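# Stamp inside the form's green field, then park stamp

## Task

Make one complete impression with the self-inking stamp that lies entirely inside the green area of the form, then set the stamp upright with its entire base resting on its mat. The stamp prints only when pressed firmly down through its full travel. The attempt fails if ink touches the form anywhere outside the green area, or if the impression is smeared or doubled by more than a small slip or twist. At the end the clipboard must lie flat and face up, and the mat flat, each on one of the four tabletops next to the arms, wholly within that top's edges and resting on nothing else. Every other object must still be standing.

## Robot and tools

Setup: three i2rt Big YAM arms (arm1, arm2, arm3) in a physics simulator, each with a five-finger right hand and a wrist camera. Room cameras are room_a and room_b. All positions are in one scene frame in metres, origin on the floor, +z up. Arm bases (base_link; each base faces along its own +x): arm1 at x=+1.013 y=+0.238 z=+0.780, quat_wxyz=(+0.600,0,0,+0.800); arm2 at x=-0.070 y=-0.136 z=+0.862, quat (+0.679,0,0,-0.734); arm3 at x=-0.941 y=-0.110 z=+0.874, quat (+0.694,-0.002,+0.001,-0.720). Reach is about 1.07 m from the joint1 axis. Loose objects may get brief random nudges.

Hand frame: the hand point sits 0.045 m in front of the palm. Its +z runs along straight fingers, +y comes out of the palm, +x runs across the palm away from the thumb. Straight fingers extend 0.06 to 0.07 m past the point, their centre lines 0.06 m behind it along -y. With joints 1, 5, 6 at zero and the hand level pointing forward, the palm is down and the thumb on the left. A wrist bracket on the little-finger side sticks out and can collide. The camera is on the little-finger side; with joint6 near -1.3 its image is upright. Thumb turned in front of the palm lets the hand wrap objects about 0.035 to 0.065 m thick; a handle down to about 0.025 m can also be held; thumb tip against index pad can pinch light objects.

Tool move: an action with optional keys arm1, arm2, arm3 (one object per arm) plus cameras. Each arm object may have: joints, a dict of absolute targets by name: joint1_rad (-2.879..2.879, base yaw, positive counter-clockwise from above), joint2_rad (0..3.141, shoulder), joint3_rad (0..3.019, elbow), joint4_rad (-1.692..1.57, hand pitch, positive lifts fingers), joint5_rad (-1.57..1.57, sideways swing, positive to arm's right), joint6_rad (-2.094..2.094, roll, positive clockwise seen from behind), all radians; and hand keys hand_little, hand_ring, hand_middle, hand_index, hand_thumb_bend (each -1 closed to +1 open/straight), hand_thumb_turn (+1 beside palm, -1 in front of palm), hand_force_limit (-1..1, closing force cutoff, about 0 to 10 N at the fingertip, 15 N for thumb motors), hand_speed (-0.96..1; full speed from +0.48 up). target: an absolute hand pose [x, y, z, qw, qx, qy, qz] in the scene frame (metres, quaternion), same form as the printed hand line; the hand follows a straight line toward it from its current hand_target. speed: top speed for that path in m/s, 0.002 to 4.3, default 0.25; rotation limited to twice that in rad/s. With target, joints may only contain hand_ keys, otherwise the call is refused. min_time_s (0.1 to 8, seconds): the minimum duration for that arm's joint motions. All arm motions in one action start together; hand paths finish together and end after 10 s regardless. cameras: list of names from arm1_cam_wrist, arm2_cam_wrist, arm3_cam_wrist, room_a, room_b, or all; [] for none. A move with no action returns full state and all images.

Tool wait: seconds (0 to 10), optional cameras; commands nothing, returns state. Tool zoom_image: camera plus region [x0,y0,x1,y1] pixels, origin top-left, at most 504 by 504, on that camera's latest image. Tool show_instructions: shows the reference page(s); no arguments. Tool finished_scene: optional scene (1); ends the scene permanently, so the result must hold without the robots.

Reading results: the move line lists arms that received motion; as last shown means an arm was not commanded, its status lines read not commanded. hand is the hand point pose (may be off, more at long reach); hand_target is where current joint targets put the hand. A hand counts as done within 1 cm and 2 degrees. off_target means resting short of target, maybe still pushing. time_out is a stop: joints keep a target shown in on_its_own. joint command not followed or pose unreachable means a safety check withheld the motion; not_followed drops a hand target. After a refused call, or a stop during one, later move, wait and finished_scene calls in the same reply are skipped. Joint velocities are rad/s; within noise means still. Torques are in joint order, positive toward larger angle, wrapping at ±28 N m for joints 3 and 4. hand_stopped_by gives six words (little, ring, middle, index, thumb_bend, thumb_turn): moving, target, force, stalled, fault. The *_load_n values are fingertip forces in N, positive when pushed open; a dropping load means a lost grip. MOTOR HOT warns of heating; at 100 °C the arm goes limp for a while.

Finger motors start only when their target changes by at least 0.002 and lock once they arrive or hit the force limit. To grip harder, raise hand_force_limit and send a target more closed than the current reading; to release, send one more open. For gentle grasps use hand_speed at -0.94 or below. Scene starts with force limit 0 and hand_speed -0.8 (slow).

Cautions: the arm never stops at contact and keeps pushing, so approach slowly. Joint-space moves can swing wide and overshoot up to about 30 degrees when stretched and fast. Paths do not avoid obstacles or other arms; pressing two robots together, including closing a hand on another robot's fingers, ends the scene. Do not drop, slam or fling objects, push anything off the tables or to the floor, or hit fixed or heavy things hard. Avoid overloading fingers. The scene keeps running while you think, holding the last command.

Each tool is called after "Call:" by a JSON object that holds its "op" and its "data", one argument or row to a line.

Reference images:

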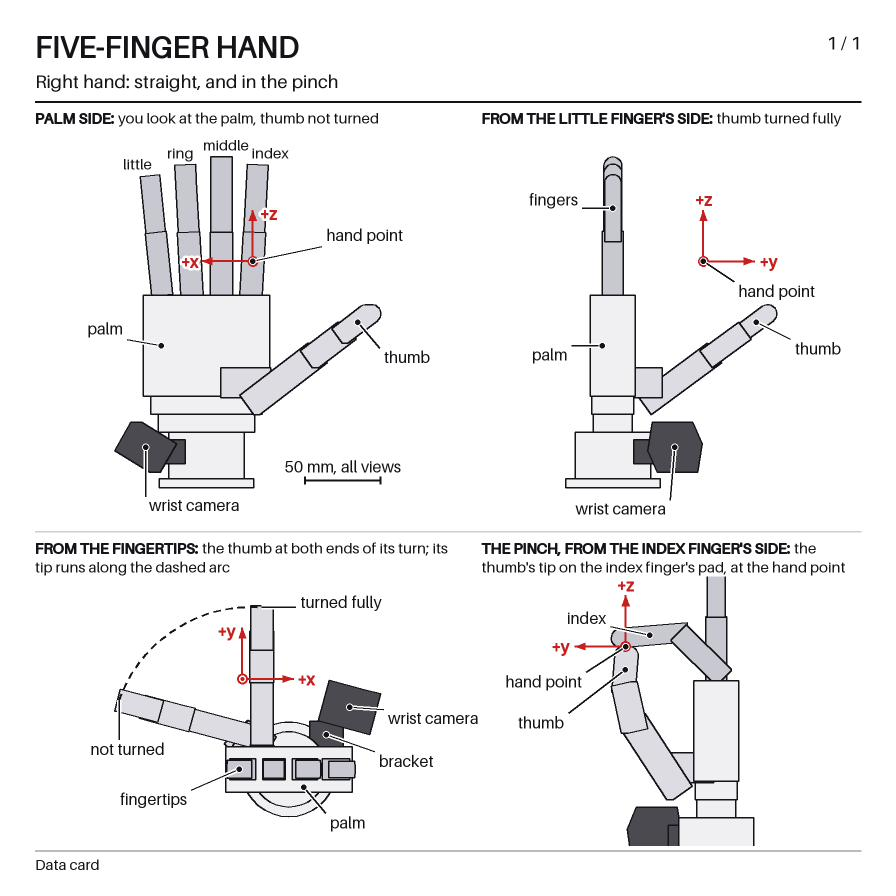

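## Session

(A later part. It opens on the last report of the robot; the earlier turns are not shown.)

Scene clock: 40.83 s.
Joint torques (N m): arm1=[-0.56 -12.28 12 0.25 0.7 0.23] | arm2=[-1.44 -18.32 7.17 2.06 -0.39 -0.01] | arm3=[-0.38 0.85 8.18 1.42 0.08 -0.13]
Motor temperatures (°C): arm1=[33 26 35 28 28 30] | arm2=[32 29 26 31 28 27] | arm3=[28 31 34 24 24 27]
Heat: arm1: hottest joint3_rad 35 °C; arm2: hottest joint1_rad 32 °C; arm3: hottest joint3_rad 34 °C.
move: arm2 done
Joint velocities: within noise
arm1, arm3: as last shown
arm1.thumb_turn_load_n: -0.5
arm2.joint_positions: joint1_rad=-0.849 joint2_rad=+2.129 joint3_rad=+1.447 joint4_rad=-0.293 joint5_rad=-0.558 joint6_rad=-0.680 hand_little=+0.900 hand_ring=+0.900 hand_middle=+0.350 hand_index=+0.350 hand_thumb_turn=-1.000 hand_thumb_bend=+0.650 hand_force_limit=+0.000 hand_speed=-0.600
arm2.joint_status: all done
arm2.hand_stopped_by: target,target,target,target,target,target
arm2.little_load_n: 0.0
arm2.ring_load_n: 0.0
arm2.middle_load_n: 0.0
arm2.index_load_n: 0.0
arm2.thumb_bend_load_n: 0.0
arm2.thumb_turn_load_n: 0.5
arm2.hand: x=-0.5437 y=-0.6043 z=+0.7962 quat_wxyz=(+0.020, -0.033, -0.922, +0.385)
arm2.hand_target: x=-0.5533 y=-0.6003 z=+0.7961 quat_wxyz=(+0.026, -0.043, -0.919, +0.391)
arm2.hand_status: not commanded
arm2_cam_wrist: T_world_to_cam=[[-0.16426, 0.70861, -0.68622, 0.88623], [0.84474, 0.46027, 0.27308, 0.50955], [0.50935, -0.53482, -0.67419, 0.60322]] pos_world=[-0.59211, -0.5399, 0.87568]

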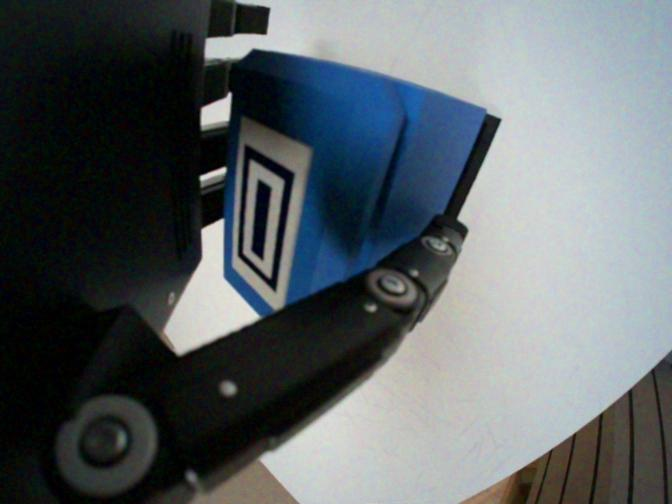

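Call:
{"op": "move", "data": {
  "arm2": {"joints": {"hand_speed": -0.9, "hand_thumb_bend": -0.2, "hand_index": -0.3, "hand_middle": -0.3, "hand_force_limit": -0.2}},
  "cameras": ["arm2_cam_wrist"]
}}

Call:
{"op": "zoom_image", "data": {
  "camera": "arm2_cam_wrist",
  "region": [190, 40, 530, 360]
}}

Scene clock: 44.93 s.
Joint torques (N m): arm1=[-0.56 -12.34 12 0.21 0.69 0.23] | arm2=[-1.2 -18.32 7.16 2.1 -0.34 -0.01] | arm3=[-0.38 0.91 8.18 1.4 0.08 -0.13]
Motor temperatures (°C): arm1=[33 27 36 28 28 30] | arm2=[32 29 26 31 28 27] | arm3=[28 31 34 24 24 27]
Heat: arm1: hottest joint3_rad 36 °C; arm2: hottest joint1_rad 32 °C; arm3: hottest joint3_rad 34 °C.
move: arm2 off_target
Joint velocities: within noise
arm1, arm3: as last shown
arm1.index_load_n: 0.0
arm1.thumb_bend_load_n: -0.5
arm1.thumb_turn_load_n: 0.0
arm2.joint_positions: joint1_rad=-0.849 joint2_rad=+2.129 joint3_rad=+1.447 joint4_rad=-0.292 joint5_rad=-0.559 joint6_rad=-0.678 hand_little=+0.900 hand_ring=+0.900 hand_middle=+0.213 hand_index=+0.194 hand_thumb_turn=-1.000 hand_thumb_bend=+0.582 hand_force_limit=-0.200 hand_speed=-0.900
arm2.joint_status: hand_middle off_target (ended at +0.213, target -0.300); hand_index off_target (ended at +0.194, target -0.300); hand_thumb_bend off_target (ended at +0.582, target -0.200); the others done
arm2.hand_stopped_by: target,target,force,force,force,target
arm2.little_load_n: 0.0
arm2.ring_load_n: 0.0
arm2.middle_load_n: 4.0
arm2.index_load_n: 4.5
arm2.thumb_bend_load_n: 7.5
arm2.thumb_turn_load_n: 0.0
arm2.hand: x=-0.5438 y=-0.6045 z=+0.7965 quat_wxyz=(+0.020, -0.034, -0.922, +0.386)
arm2.hand_target: x=-0.5533 y=-0.6004 z=+0.7962 quat_wxyz=(+0.026, -0.043, -0.919, +0.391)
arm2.hand_status: not commanded
arm2_cam_wrist: T_world_to_cam=[[-0.16321, 0.70749, -0.68761, 0.88744], [0.84476, 0.46024, 0.27304, 0.50976], [0.50964, -0.53631, -0.67278, 0.60145]] pos_world=[-0.59231, -0.53991, 0.87568]

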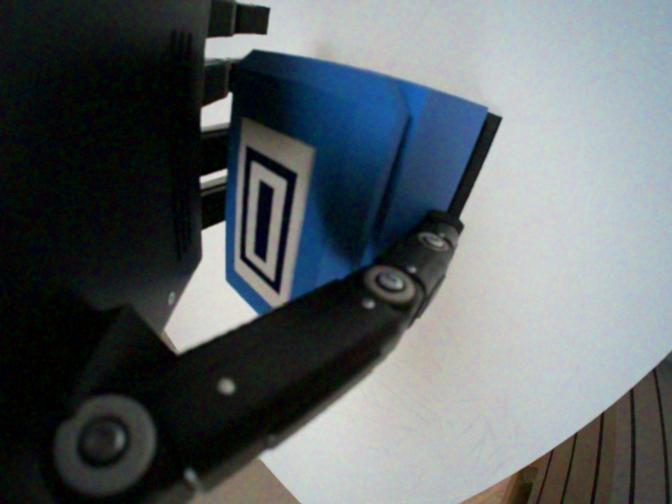

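Scaled by 1.482 from the camera's image (finer frame: 960x720).

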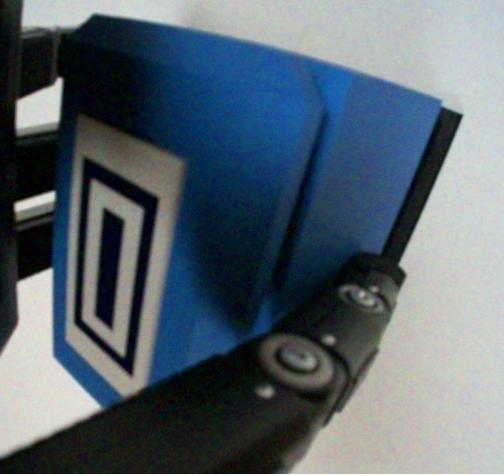

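Call:
{"op": "move", "data": {
  "arm2": {"target": [-0.5533, -0.6004, 0.86, 0.026, -0.043, -0.919, 0.391], "speed": 0.1},
  "cameras": ["arm2_cam_wrist", "room_a", "room_b"]
}}

Call:
{"op": "zoom_image", "data": {
  "camera": "room_a",
  "region": [350, 80, 450, 180]
}}

Call:
{"op": "zoom_image", "data": {
  "camera": "room_b",
  "region": [360, 200, 460, 300]
}}

Scene clock: 46.57 s.
Joint torques (N m): arm1=[-0.38 -12.4 11.99 0.24 0.69 0.22] | arm2=[-1.2 -20.42 9.68 0.88 -0.33 0.01] | arm3=[-0.38 0.85 8.18 1.42 0.08 -0.13]
Motor temperatures (°C): arm1=[33 27 36 28 28 30] | arm2=[32 29 26 31 28 27] | arm3=[28 31 34 24 24 27]
Heat: arm1: hottest joint3_rad 36 °C; arm2: hottest joint1_rad 32 °C; arm3: hottest joint3_rad 34 °C.
move: arm2 off_target
Joint velocities: within noise
arm1: as last shown
arm1.little_load_n: 0.5
arm1.thumb_bend_load_n: 0.0
arm2.joint_positions: joint1_rad=-0.849 joint2_rad=+2.061 joint3_rad=+1.447 joint4_rad=-0.392 joint5_rad=-0.559 joint6_rad=-0.678 hand_little=+0.900 hand_ring=+0.900 hand_middle=+0.213 hand_index=+0.194 hand_thumb_turn=-1.000 hand_thumb_bend=+0.582 hand_force_limit=-0.200 hand_speed=-0.900
arm2.joint_status: not commanded
arm2.hand_stopped_by: target,target,force,force,force,target
arm2.little_load_n: 0.0
arm2.ring_load_n: 0.0
arm2.middle_load_n: 4.0
arm2.index_load_n: 3.5
arm2.thumb_bend_load_n: 7.5
arm2.thumb_turn_load_n: -0.5
arm2.hand: x=-0.5340 y=-0.5971 z=+0.8310 quat_wxyz=(+0.008, -0.039, -0.926, +0.377)
arm2.hand_target: x=-0.5526 y=-0.5999 z=+0.8600 quat_wxyz=(+0.026, -0.043, -0.919, +0.391)
arm2.hand_status: off_target (0.035 m and 2.8 deg from the pose sent, 0.064 m and 1.4 deg at the start)
arm3.joint_positions: joint1_rad=-0.218 joint2_rad=+0.610 joint3_rad=+1.345 joint4_rad=-1.409 joint5_rad=+0.224 joint6_rad=-1.278 hand_little=+1.000 hand_ring=+1.000 hand_middle=+1.000 hand_index=+1.000 hand_thumb_turn=+1.000 hand_thumb_bend=+1.000 hand_force_limit=+0.000 hand_speed=-0.800
arm3.joint_status: not commanded
arm3.hand_stopped_by: target,target,target,target,target,target
arm3.little_load_n: 0.0
arm3.ring_load_n: -0.5
arm3.middle_load_n: 0.0
arm3.index_load_n: 0.5
arm3.thumb_bend_load_n: 0.0
arm3.thumb_turn_load_n: 0.0
arm3.hand: x=-1.0788 y=-0.2818 z=+1.3395 quat_wxyz=(+0.373, +0.397, -0.804, +0.240)
arm3.hand_target: x=-1.0787 y=-0.2814 z=+1.3485 quat_wxyz=(+0.379, +0.393, -0.800, +0.248)
arm3.hand_status: not commanded
arm2_cam_wrist: T_world_to_cam=[[-0.14504, 0.72108, -0.6775, 0.91706], [0.83712, 0.45445, 0.30447, 0.45497], [0.52744, -0.52298, -0.66955, 0.63839]] pos_world=[-0.58456, -0.53417, 0.91021]

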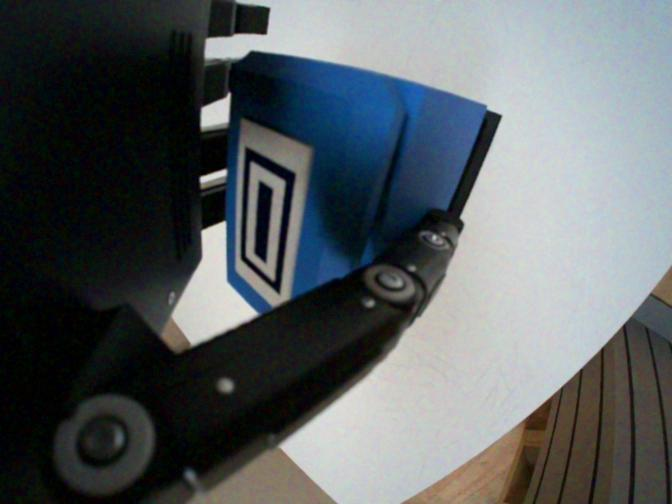

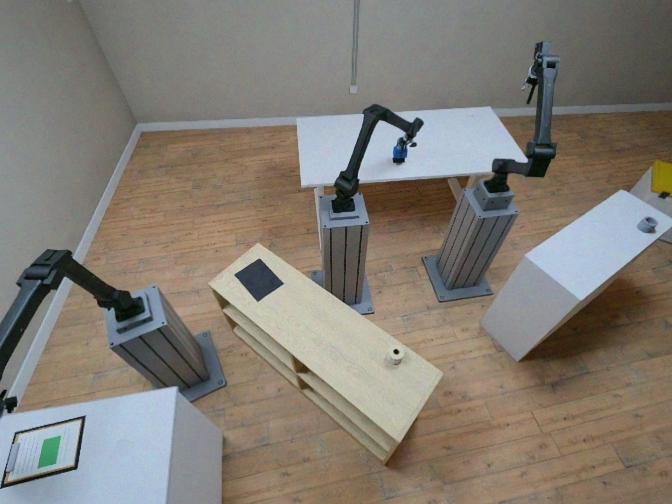

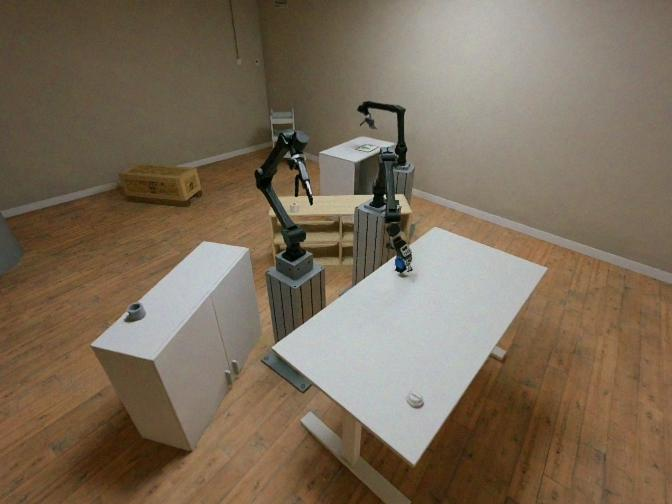

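Scaled by 5.040 from the camera's image (finer frame: 960x720).

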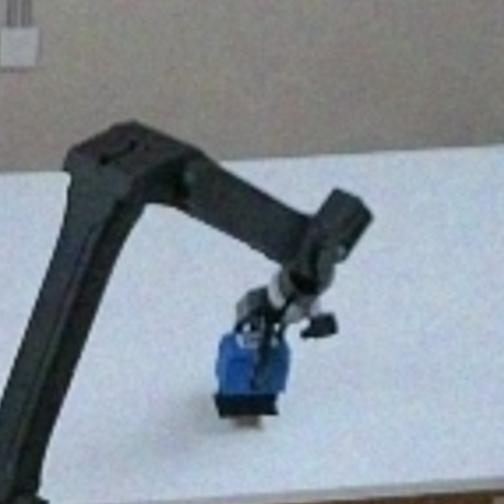

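Scaled by 5.040 from the camera's image (finer frame: 960x720).

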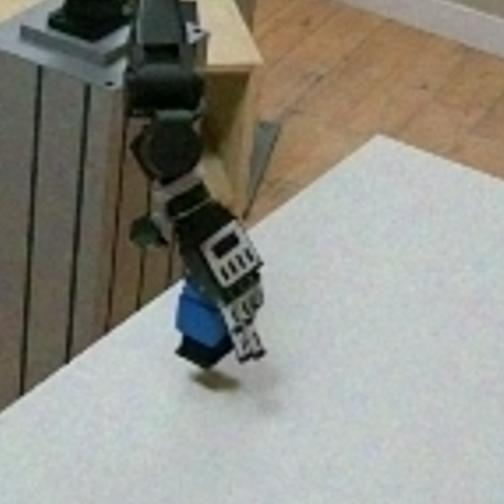

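Call:
{"op": "move", "data": {
  "arm1": {"joints": {"joint1_rad": 1.3}, "min_time_s": 5},
  "arm2": {"target": [-0.50, -0.60, 1.08, 0.026, -0.043, -0.919, 0.391], "speed": 0.15},
  "cameras": ["arm1_cam_wrist", "arm2_cam_wrist", "room_a"]
}}

Scene clock: 53.50 s.
Joint torques (N m): arm1=[-1.32 -12.51 12 0.17 0.63 0.21] | arm2=[1.38 -17.61 13.09 0.79 -0.3 0.07] | arm3=[-0.38 0.85 8.18 1.42 0.08 -0.13]
Motor temperatures (°C): arm1=[33 27 37 28 28 30] | arm2=[32 29 27 31 28 27] | arm3=[28 31 34 24 24 27]
Heat: arm1: hottest joint3_rad 37 °C; arm2: hottest joint1_rad 32 °C; arm3: hottest joint3_rad 34 °C.
move: arm1 done; arm2 off_target
Joint velocities: within noise
arm1.joint_positions: joint1_rad=+1.302 joint2_rad=+1.709 joint3_rad=+1.694 joint4_rad=-1.382 joint5_rad=+0.674 joint6_rad=+1.256 hand_little=+1.000 hand_ring=+1.000 hand_middle=+1.000 hand_index=+1.000 hand_thumb_turn=+1.000 hand_thumb_bend=+1.000 hand_force_limit=+0.000 hand_speed=-0.800
arm1.joint_status: all done
arm1.hand_stopped_by: target,target,target,target,target,target
arm1.little_load_n: 0.0
arm1.ring_load_n: 0.0
arm1.middle_load_n: 0.0
arm1.index_load_n: 0.0
arm1.thumb_bend_load_n: 0.0
arm1.thumb_turn_load_n: 0.0
arm1.hand: x=+0.4313 y=+0.2979 z=+1.0084 quat_wxyz=(-0.338, +0.932, +0.127, -0.032)
arm1.hand_target: x=+0.4174 y=+0.2991 z=+1.0197 quat_wxyz=(-0.339, +0.932, +0.118, -0.043)
arm1.hand_status: not commanded
arm2.joint_positions: joint1_rad=-0.823 joint2_rad=+1.755 joint3_rad=+1.579 joint4_rad=-0.824 joint5_rad=-0.530 joint6_rad=-0.633 hand_little=+0.900 hand_ring=+0.900 hand_middle=+0.213 hand_index=+0.194 hand_thumb_turn=-1.000 hand_thumb_bend=+0.582 hand_force_limit=-0.200 hand_speed=-0.900
arm2.joint_status: not commanded
arm2.hand_stopped_by: target,target,force,force,force,target
arm2.little_load_n: 0.0
arm2.ring_load_n: 0.0
arm2.middle_load_n: 4.0
arm2.index_load_n: 3.5
arm2.thumb_bend_load_n: 8.0
arm2.thumb_turn_load_n: -0.5
arm2.hand: x=-0.4951 y=-0.5844 z=+1.0413 quat_wxyz=(+0.007, -0.051, -0.928, +0.370)
arm2.hand_target: x=-0.4985 y=-0.5986 z=+1.0800 quat_wxyz=(+0.026, -0.043, -0.919, +0.392)
arm2.hand_status: off_target (0.042 m and 3.5 deg from the pose sent, 0.251 m and 2.8 deg at the start)
arm3: as last shown
arm3.ring_load_n: 0.0
arm3.index_load_n: 0.0
arm1_cam_wrist: T_world_to_cam=[[0.45383, -0.64863, -0.61099, 0.61289], [-0.61384, -0.7246, 0.31328, 0.14901], [-0.64593, 0.23287, -0.72701, 1.05989]] pos_world=[0.49793, 0.25869, 1.09834]
arm2_cam_wrist: T_world_to_cam=[[-0.12131, 0.73352, -0.66876, 1.06586], [0.84367, 0.43117, 0.31988, 0.32617], [0.52298, -0.52541, -0.67115, 0.76341]] pos_world=[-0.54514, -0.52136, 1.12082]

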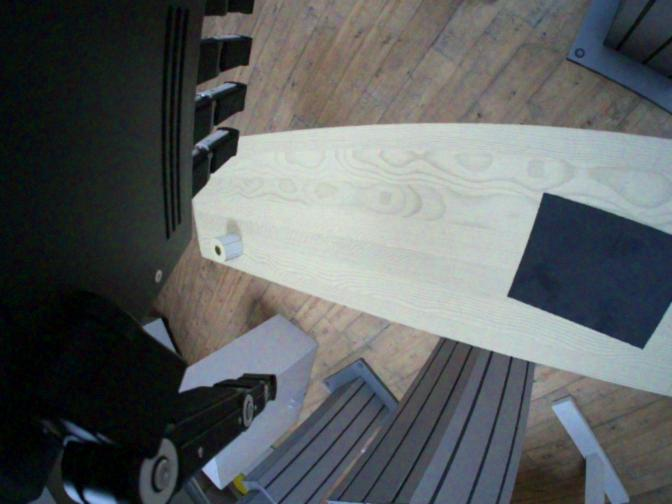

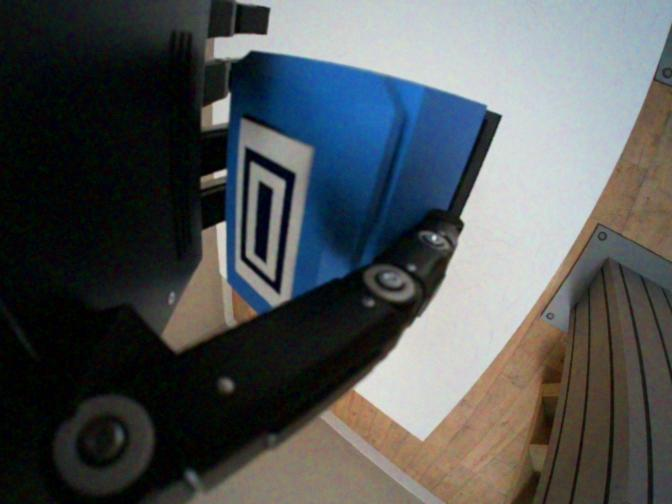

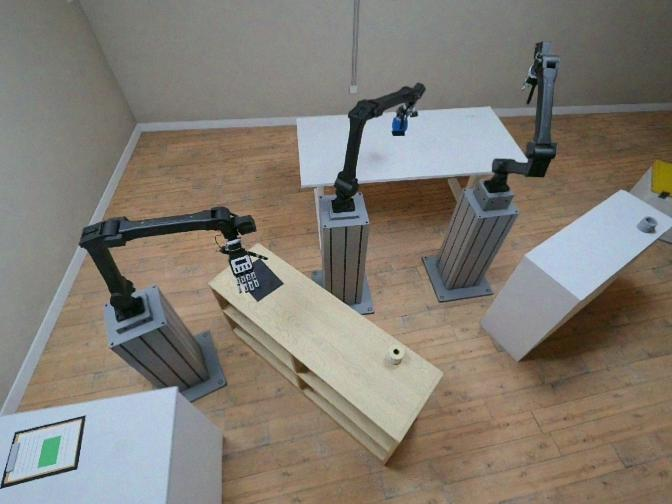

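Call:
{"op": "move", "data": {
  "arm1": {"joints": {"joint1_rad": 0.6}, "min_time_s": 3},
  "arm2": {"joints": {"joint1_rad": 1.93}, "min_time_s": 7},
  "cameras": ["arm1_cam_wrist", "arm2_cam_wrist", "room_a", "room_b"]
}}

Scene clock: 62.37 s.
Joint torques (N m): arm1=[-1.14 -12.34 12.01 0.23 0.62 0.22] | arm2=[0.38 -17.79 13.09 0.87 -0.36 0.06] | arm3=[-0.38 0.91 8.18 1.42 0.07 -0.13]
Motor temperatures (°C): arm1=[33 27 38 28 28 30] | arm2=[32 29 29 31 28 27] | arm3=[28 31 34 24 24 27]
Heat: arm1: hottest joint3_rad 38 °C; arm2: hottest joint1_rad 32 °C; arm3: hottest joint3_rad 34 °C.
move: arm1 done; arm2 done
Joint velocities: within noise
arm1.joint_positions: joint1_rad=+0.601 joint2_rad=+1.709 joint3_rad=+1.694 joint4_rad=-1.382 joint5_rad=+0.674 joint6_rad=+1.256 hand_little=+1.000 hand_ring=+1.000 hand_middle=+1.000 hand_index=+1.000 hand_thumb_turn=+1.000 hand_thumb_bend=+1.000 hand_force_limit=+0.000 hand_speed=-0.800
arm1.joint_status: all done
arm1.hand_stopped_by: target,target,target,target,target,target
arm1.little_load_n: 0.0
arm1.ring_load_n: 0.0
arm1.middle_load_n: 0.0
arm1.index_load_n: 0.0
arm1.thumb_bend_load_n: 0.0
arm1.thumb_turn_load_n: 0.0
arm1.hand: x=+0.6072 y=+0.6589 z=+1.0085 quat_wxyz=(-0.328, +0.919, -0.201, +0.086)
arm1.hand_target: x=+0.5967 y=+0.6681 z=+1.0197 quat_wxyz=(-0.333, +0.916, -0.209, +0.076)
arm1.hand_status: not commanded
arm2.joint_positions: joint1_rad=+1.931 joint2_rad=+1.755 joint3_rad=+1.579 joint4_rad=-0.824 joint5_rad=-0.528 joint6_rad=-0.632 hand_little=+0.900 hand_ring=+0.900 hand_middle=+0.213 hand_index=+0.194 hand_thumb_turn=-1.000 hand_thumb_bend=+0.582 hand_force_limit=-0.200 hand_speed=-0.900
arm2.joint_status: all done
arm2.hand_stopped_by: target,target,force,force,force,target
arm2.little_load_n: 0.0
arm2.ring_load_n: 0.0
arm2.middle_load_n: 4.0
arm2.index_load_n: 4.0
arm2.thumb_bend_load_n: 7.5
arm2.thumb_turn_load_n: -0.5
arm2.hand: x=+0.4922 y=+0.1193 z=+1.0420 quat_wxyz=(-0.361, +0.901, -0.229, +0.079)
arm2.hand_target: x=+0.5044 y=+0.1231 z=+1.0808 quat_wxyz=(-0.379, +0.892, -0.225, +0.104)
arm2.hand_status: not commanded
arm3: as last shown
arm1_cam_wrist: T_world_to_cam=[[-0.07179, -0.78824, -0.61117, 1.17853], [-0.93659, -0.15745, 0.31308, 0.34101], [-0.34301, 0.59489, -0.72695, 0.66693]] pos_world=[0.63275, 0.5859, 1.09834]
arm2_cam_wrist: T_world_to_cam=[[-0.16484, -0.72544, -0.66826, 0.86491], [-0.94452, -0.07906, 0.31881, 0.13181], [-0.28411, 0.68373, -0.67216, 0.87132]] pos_world=[0.51461, 0.04211, 1.12162]

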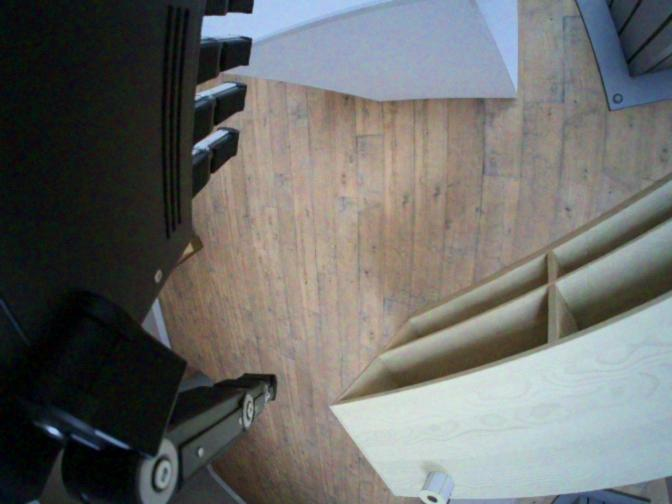

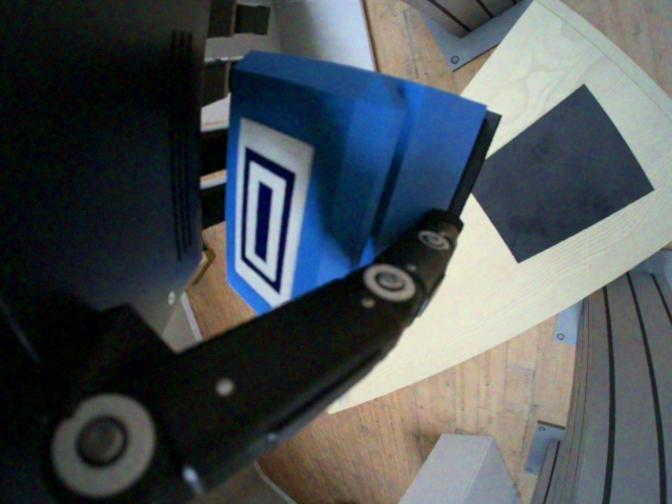

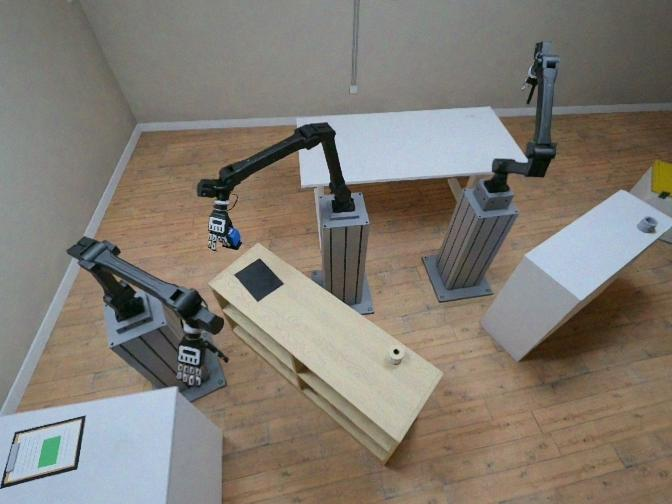

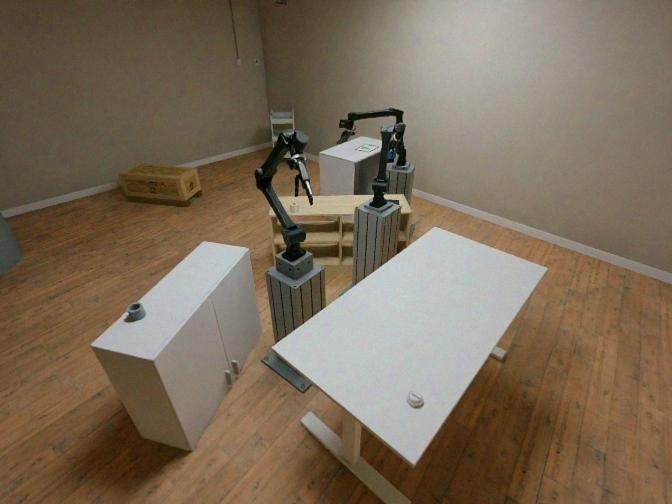

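Call:
{"op": "move", "data": {
  "arm2": {"target": [0.445, 0.100, 0.90, 0.3279, -0.7821, 0.4887, -0.2049], "speed": 0.12},
  "cameras": ["arm2_cam_wrist", "room_a", "room_b"]
}}

Call:
{"op": "zoom_image", "data": {
  "camera": "room_a",
  "region": [160, 160, 360, 330]
}}

Scene clock: 67.47 s.
Joint torques (N m): arm1=[-1.08 -12.51 11.99 0.24 0.62 0.23] | arm2=[1.55 -14.04 7.62 2.8 0.11 0.11] | arm3=[-0.38 0.91 8.2 1.4 0.08 -0.13]
Motor temperatures (°C): arm1=[33 27 38 28 28 30] | arm2=[32 30 29 31 28 27] | arm3=[28 31 34 24 24 27]
Heat: arm1: hottest joint3_rad 38 °C; arm2: hottest joint1_rad 32 °C; arm3: hottest joint3_rad 34 °C.
move: arm2 off_target
Joint velocities: within noise
arm1, arm3: as last shown
arm2.joint_positions: joint1_rad=+1.994 joint2_rad=+1.661 joint3_rad=+0.980 joint4_rad=-0.146 joint5_rad=-0.070 joint6_rad=-0.083 hand_little=+0.900 hand_ring=+0.900 hand_middle=+0.213 hand_index=+0.194 hand_thumb_turn=-1.000 hand_thumb_bend=+0.582 hand_force_limit=-0.200 hand_speed=-0.900
arm2.joint_status: not commanded
arm2.hand_stopped_by: target,target,force,force,force,target
arm2.little_load_n: 0.0
arm2.ring_load_n: 0.0
arm2.middle_load_n: 4.0
arm2.index_load_n: 4.0
arm2.thumb_bend_load_n: 7.5
arm2.thumb_turn_load_n: -0.5
arm2.hand: x=+0.4384 y=+0.0882 z=+0.8857 quat_wxyz=(-0.308, +0.790, -0.493, +0.195)
arm2.hand_target: x=+0.4446 y=+0.0999 z=+0.9002 quat_wxyz=(-0.328, +0.782, -0.489, +0.204)
arm2.hand_status: off_target (0.020 m and 2.7 deg from the pose sent, 0.151 m and 36.1 deg at the start)
arm3.ring_load_n: 0.5
arm2_cam_wrist: T_world_to_cam=[[-0.55767, -0.50936, -0.65541, 0.87078], [-0.81156, 0.50037, 0.30166, 0.03412], [0.1743, 0.70013, -0.69241, 0.58776]] pos_world=[0.41085, 0.01495, 0.9674]

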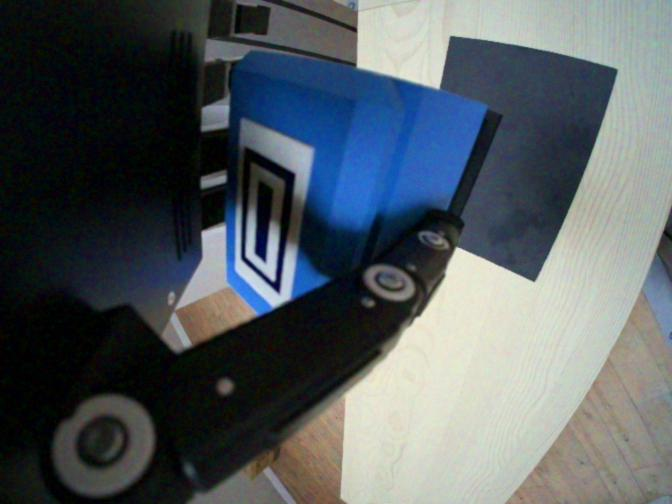

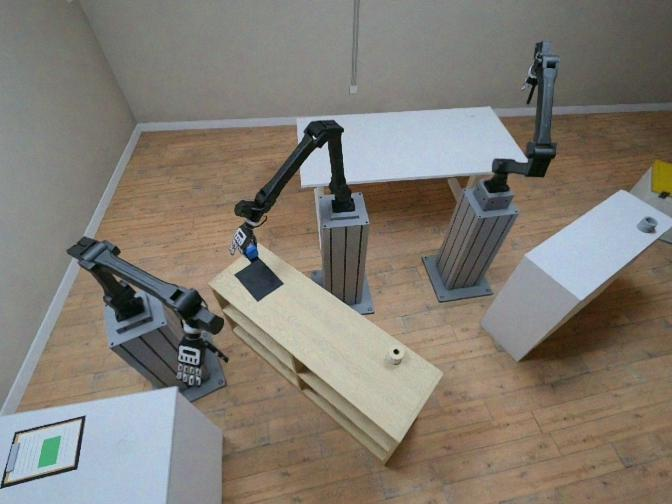

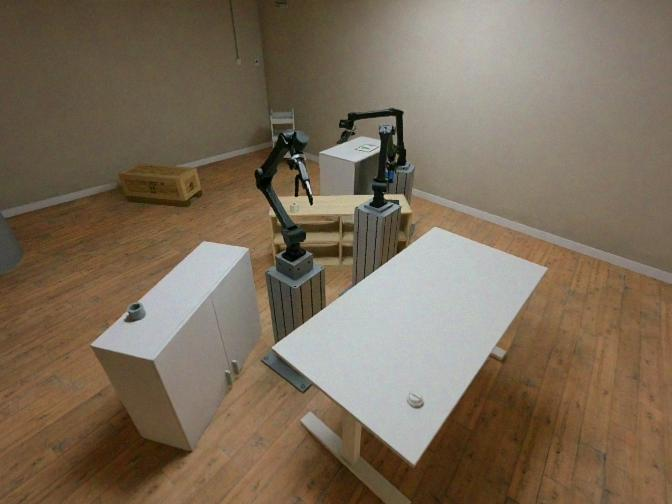

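Scaled by 2.520 from the camera's image (finer frame: 960x720).

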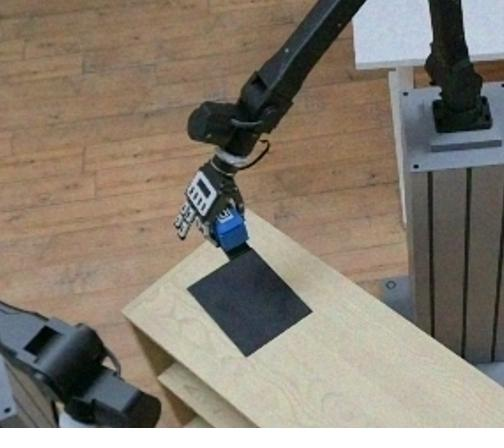

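Call:
{"op": "zoom_image", "data": {
  "camera": "room_a",
  "region": [220, 220, 300, 310]
}}

Scaled by 5.600 from the camera's image (finer frame: 960x720).

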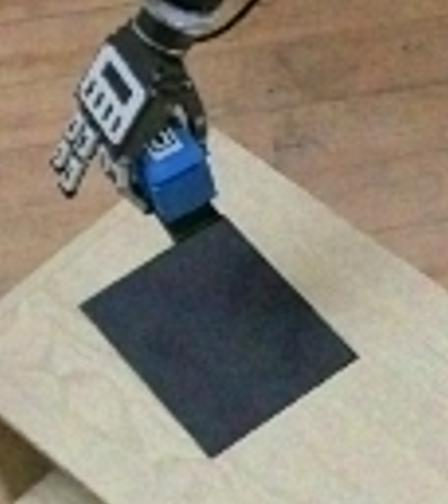

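Call:
{"op": "move", "data": {
  "arm2": {"target": [0.447, 0.097, 0.768, 0.3379, -0.7781, 0.4867, -0.2089], "speed": 0.1},
  "cameras": ["arm2_cam_wrist", "room_a"]
}}

Call:
{"op": "zoom_image", "data": {
  "camera": "room_a",
  "region": [220, 220, 300, 310]
}}

Scene clock: 71.60 s.
Joint torques (N m): arm1=[-0.97 -12.45 12.04 0.21 0.63 0.23] | arm2=[0.73 -14.56 5.7 2.76 -0.07 0.03] | arm3=[-0.38 0.91 8.18 1.42 0.08 -0.13]
Motor temperatures (°C): arm1=[33 27 39 28 28 30] | arm2=[32 30 29 31 28 27] | arm3=[28 31 35 24 24 27]
Heat: arm1: hottest joint3_rad 39 °C; arm2: hottest joint1_rad 32 °C; arm3: hottest joint3_rad 35 °C.
move: arm2 off_target
Joint velocities: within noise
arm1, arm3: as last shown
arm1.thumb_bend_load_n: -0.5
arm2.joint_positions: joint1_rad=+1.994 joint2_rad=+1.937 joint3_rad=+0.895 joint4_rad=+0.246 joint5_rad=-0.077 joint6_rad=-0.083 hand_little=+0.900 hand_ring=+0.900 hand_middle=+0.213 hand_index=+0.194 hand_thumb_turn=-1.000 hand_thumb_bend=+0.582 hand_force_limit=-0.200 hand_speed=-0.900
arm2.joint_status: not commanded
arm2.hand_stopped_by: target,target,force,force,force,target
arm2.little_load_n: 0.0
arm2.ring_load_n: 0.0
arm2.middle_load_n: 4.5
arm2.index_load_n: 3.5
arm2.thumb_bend_load_n: 7.5
arm2.thumb_turn_load_n: -0.5
arm2.hand: x=+0.4383 y=+0.0897 z=+0.7590 quat_wxyz=(-0.322, +0.786, -0.488, +0.202)
arm2.hand_target: x=+0.4467 y=+0.0970 z=+0.7681 quat_wxyz=(-0.338, +0.778, -0.487, +0.209)
arm2.hand_status: off_target (0.014 m and 2.2 deg from the pose sent, 0.118 m and 4.0 deg at the start)
arm3.ring_load_n: 0.0
arm2_cam_wrist: T_world_to_cam=[[-0.53692, -0.50147, -0.67841, 0.79616], [-0.822, 0.4919, 0.28696, 0.088], [0.18981, 0.71173, -0.67632, 0.47895]] pos_world=[0.4089, 0.01508, 0.83879]

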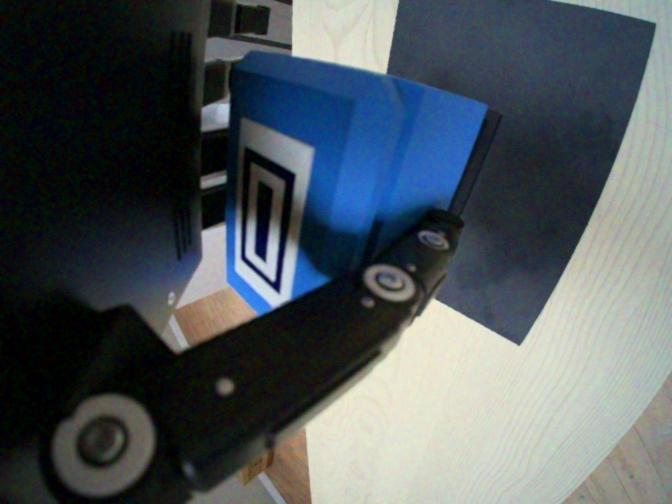

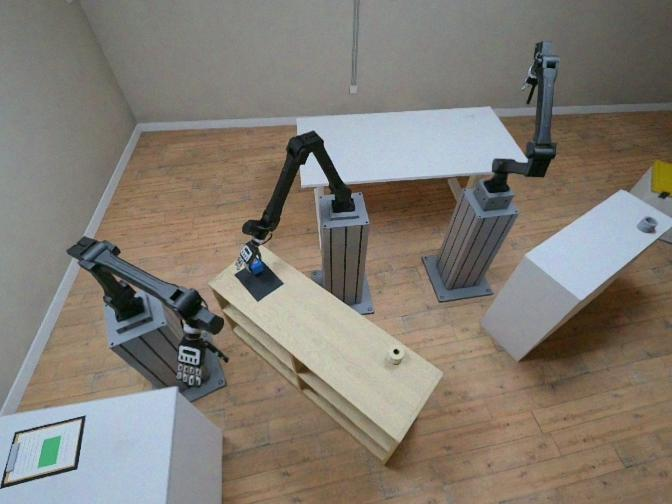

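Scaled by 5.600 from the camera's image (finer frame: 960x720).

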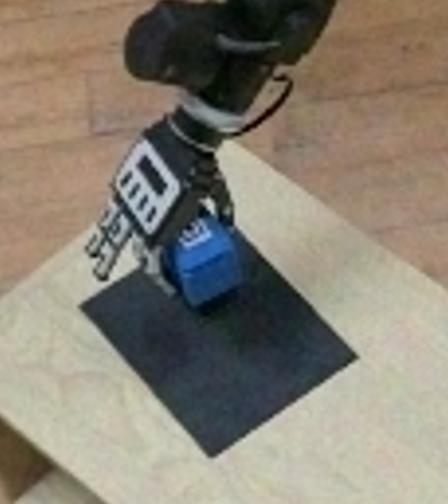

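Call:
{"op": "move", "data": {
  "arm2": {"target": [0.447, 0.097, 0.753, 0.3379, -0.7781, 0.4867, -0.2089], "speed": 0.05},
  "cameras": ["arm2_cam_wrist", "room_a"]
}}

Call:
{"op": "zoom_image", "data": {
  "camera": "room_a",
  "region": [220, 220, 300, 310]
}}

Scene clock: 73.43 s.
Joint torques (N m): arm1=[-1.03 -12.45 11.99 0.17 0.63 0.24] | arm2=[0.67 -14.15 5.65 2.77 -0.07 0.03] | arm3=[-0.38 0.85 8.18 1.42 0.08 -0.13]
Motor temperatures (°C): arm1=[33 27 39 28 28 30] | arm2=[32 30 29 31 28 27] | arm3=[28 31 35 24 24 27]
Heat: arm1: hottest joint3_rad 39 °C; arm2: hottest joint1_rad 32 °C; arm3: hottest joint3_rad 35 °C.
move: arm2 off_target
Joint velocities: within noise
arm1, arm3: as last shown
arm1.thumb_bend_load_n: 0.0
arm1.thumb_turn_load_n: -0.5
arm2.joint_positions: joint1_rad=+1.994 joint2_rad=+1.973 joint3_rad=+0.895 joint4_rad=+0.284 joint5_rad=-0.077 joint6_rad=-0.083 hand_little=+0.900 hand_ring=+0.900 hand_middle=+0.213 hand_index=+0.194 hand_thumb_turn=-1.000 hand_thumb_bend=+0.582 hand_force_limit=-0.200 hand_speed=-0.900
arm2.joint_status: not commanded
arm2.hand_stopped_by: target,target,force,force,force,target
arm2.little_load_n: 0.0
arm2.ring_load_n: 0.0
arm2.middle_load_n: 4.0
arm2.index_load_n: 4.0
arm2.thumb_bend_load_n: 7.5
arm2.thumb_turn_load_n: 0.0
arm2.hand: x=+0.4386 y=+0.0897 z=+0.7454 quat_wxyz=(-0.322, +0.786, -0.488, +0.202)
arm2.hand_target: x=+0.4468 y=+0.0970 z=+0.7532 quat_wxyz=(-0.338, +0.778, -0.487, +0.209)
arm2.hand_status: off_target (0.013 m and 2.1 deg from the pose sent, 0.013 m and 2.2 deg at the start)
arm2_cam_wrist: T_world_to_cam=[[-0.53546, -0.50092, -0.67997, 0.7876], [-0.82263, 0.49162, 0.28564, 0.09337], [0.19121, 0.71232, -0.67531, 0.46825]] pos_world=[0.40901, 0.01508, 0.82509]

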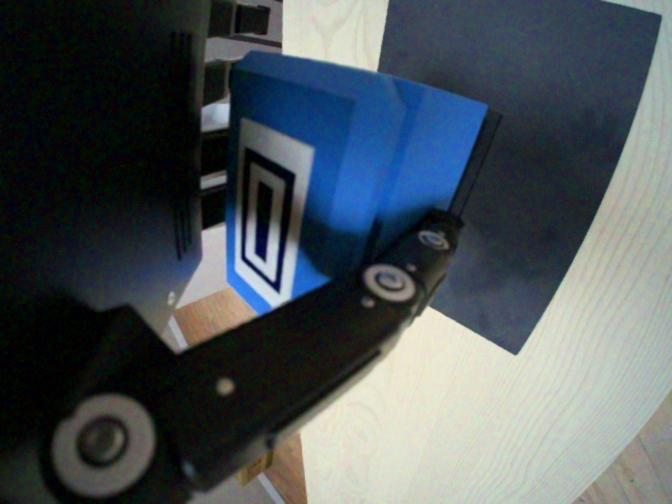

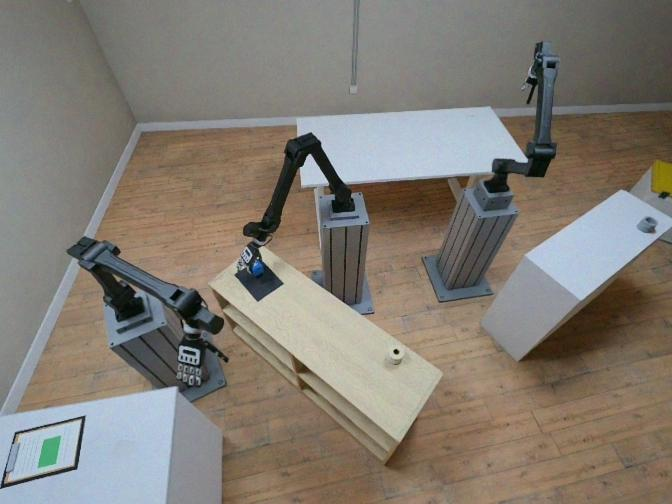

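Scaled by 5.600 from the camera's image (finer frame: 960x720).

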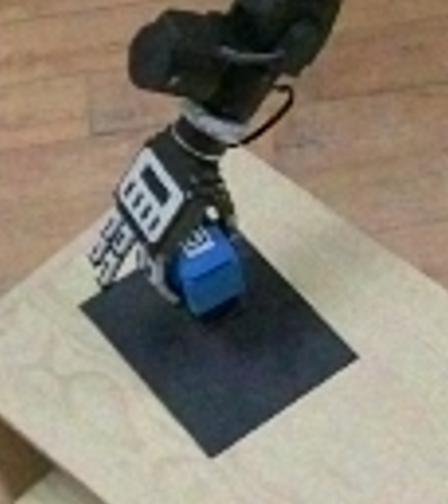

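Call:
{"op": "move", "data": {
  "arm2": {"target": [0.447, 0.097, 0.746, 0.3379, -0.7781, 0.4867, -0.2089], "speed": 0.03}
}}

Call:
{"op": "move", "data": {
  "arm2": {"target": [0.447, 0.097, 0.740, 0.3379, -0.7781, 0.4867, -0.2089], "speed": 0.03},
  "cameras": ["arm2_cam_wrist", "room_a"]
}}

Call:
{"op": "zoom_image", "data": {
  "camera": "arm2_cam_wrist",
  "region": [380, 60, 560, 260]
}}

Scene clock: 74.63 s.
Joint torques (N m): arm1=[-1.08 -12.63 12.01 0.23 0.62 0.23] | arm2=[0.73 -14.27 5.56 2.76 -0.05 0.03] | arm3=[-0.38 0.91 8.18 1.4 0.08 -0.13]
Motor temperatures (°C): arm1=[33 27 39 28 28 30] | arm2=[32 30 29 31 28 27] | arm3=[28 31 35 24 24 27]
Heat: arm1: hottest joint3_rad 39 °C; arm2: hottest joint1_rad 32 °C; arm3: hottest joint3_rad 35 °C.
move: arm2 off_target
Joint velocities: within noise
arm1, arm3: as last shown
arm1.thumb_turn_load_n: 0.0
arm2.joint_positions: joint1_rad=+1.994 joint2_rad=+1.990 joint3_rad=+0.895 joint4_rad=+0.301 joint5_rad=-0.077 joint6_rad=-0.083 hand_little=+0.900 hand_ring=+0.900 hand_middle=+0.213 hand_index=+0.194 hand_thumb_turn=-1.000 hand_thumb_bend=+0.582 hand_force_limit=-0.200 hand_speed=-0.900
arm2.joint_status: not commanded
arm2.hand_stopped_by: target,target,force,force,force,target
arm2.little_load_n: 0.0
arm2.ring_load_n: 0.0
arm2.middle_load_n: 4.0
arm2.index_load_n: 3.5
arm2.thumb_bend_load_n: 7.5
arm2.thumb_turn_load_n: 0.0
arm2.hand: x=+0.4384 y=+0.0897 z=+0.7389 quat_wxyz=(-0.322, +0.785, -0.488, +0.202)
arm2.hand_target: x=+0.4467 y=+0.0969 z=+0.7461 quat_wxyz=(-0.338, +0.778, -0.487, +0.209)
arm2.hand_status: off_target (0.013 m and 2.1 deg from the pose sent, 0.011 m and 2.1 deg at the start)
arm3.index_load_n: -0.5
pictures: none

Scene clock: 75.60 s.
Joint torques (N m): arm1=[-1.14 -12.57 11.96 0.23 0.64 0.22] | arm2=[0.79 -13.86 5.55 2.8 -0.06 0.02] | arm3=[-0.38 0.91 8.2 1.4 0.08 -0.13]
Motor temperatures (°C): arm1=[33 27 39 28 28 30] | arm2=[32 30 29 31 28 27] | arm3=[28 31 35 24 24 27]
Heat: arm1: hottest joint3_rad 39 °C; arm2: hottest joint1_rad 32 °C; arm3: hottest joint3_rad 35 °C.
move: arm2 off_target
Joint velocities: within noise
arm1, arm3: as last shown
arm2.joint_positions: joint1_rad=+1.994 joint2_rad=+2.005 joint3_rad=+0.895 joint4_rad=+0.316 joint5_rad=-0.077 joint6_rad=-0.083 hand_little=+0.900 hand_ring=+0.900 hand_middle=+0.213 hand_index=+0.194 hand_thumb_turn=-1.000 hand_thumb_bend=+0.582 hand_force_limit=-0.200 hand_speed=-0.900
arm2.joint_status: not commanded
arm2.hand_stopped_by: target,target,force,force,force,target
arm2.little_load_n: 0.0
arm2.ring_load_n: 0.0
arm2.middle_load_n: 4.0
arm2.index_load_n: 3.5
arm2.thumb_bend_load_n: 7.5
arm2.thumb_turn_load_n: 0.0
arm2.hand: x=+0.4380 y=+0.0895 z=+0.7329 quat_wxyz=(-0.322, +0.786, -0.488, +0.202)
arm2.hand_target: x=+0.4467 y=+0.0970 z=+0.7402 quat_wxyz=(-0.338, +0.778, -0.487, +0.209)
arm2.hand_status: off_target (0.014 m and 2.1 deg from the pose sent, 0.011 m and 2.1 deg at the start)
arm3.index_load_n: 0.0
arm2_cam_wrist: T_world_to_cam=[[-0.53546, -0.50092, -0.67997, 0.77861], [-0.82263, 0.49162, 0.28564, 0.09657], [0.19121, 0.71232, -0.67531, 0.45999]] pos_world=[0.40841, 0.01488, 0.81249]

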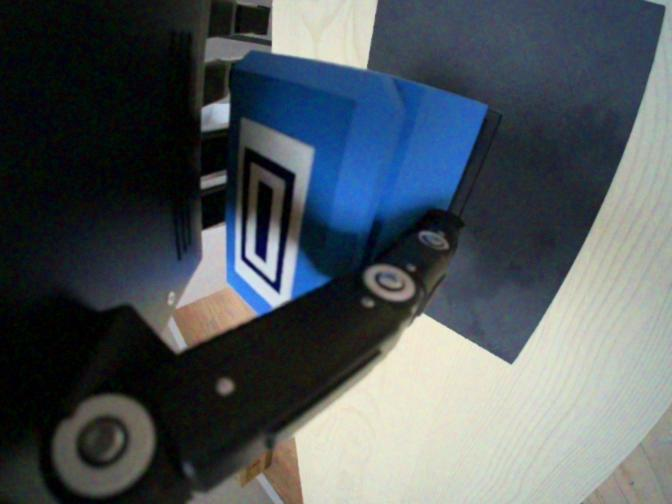

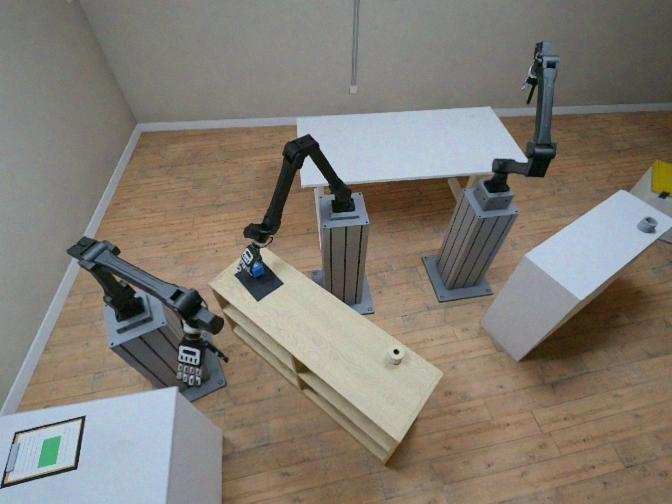

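Scaled by 2.520 from the camera's image (finer frame: 960x720).

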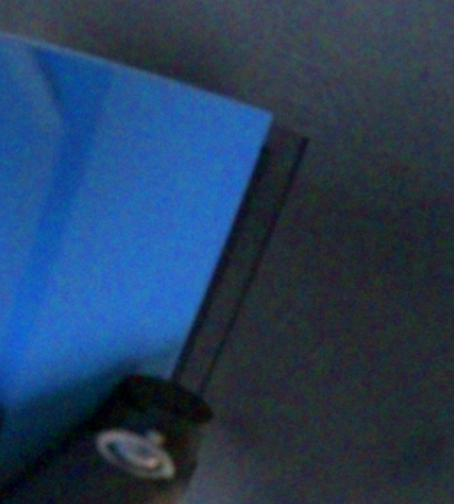

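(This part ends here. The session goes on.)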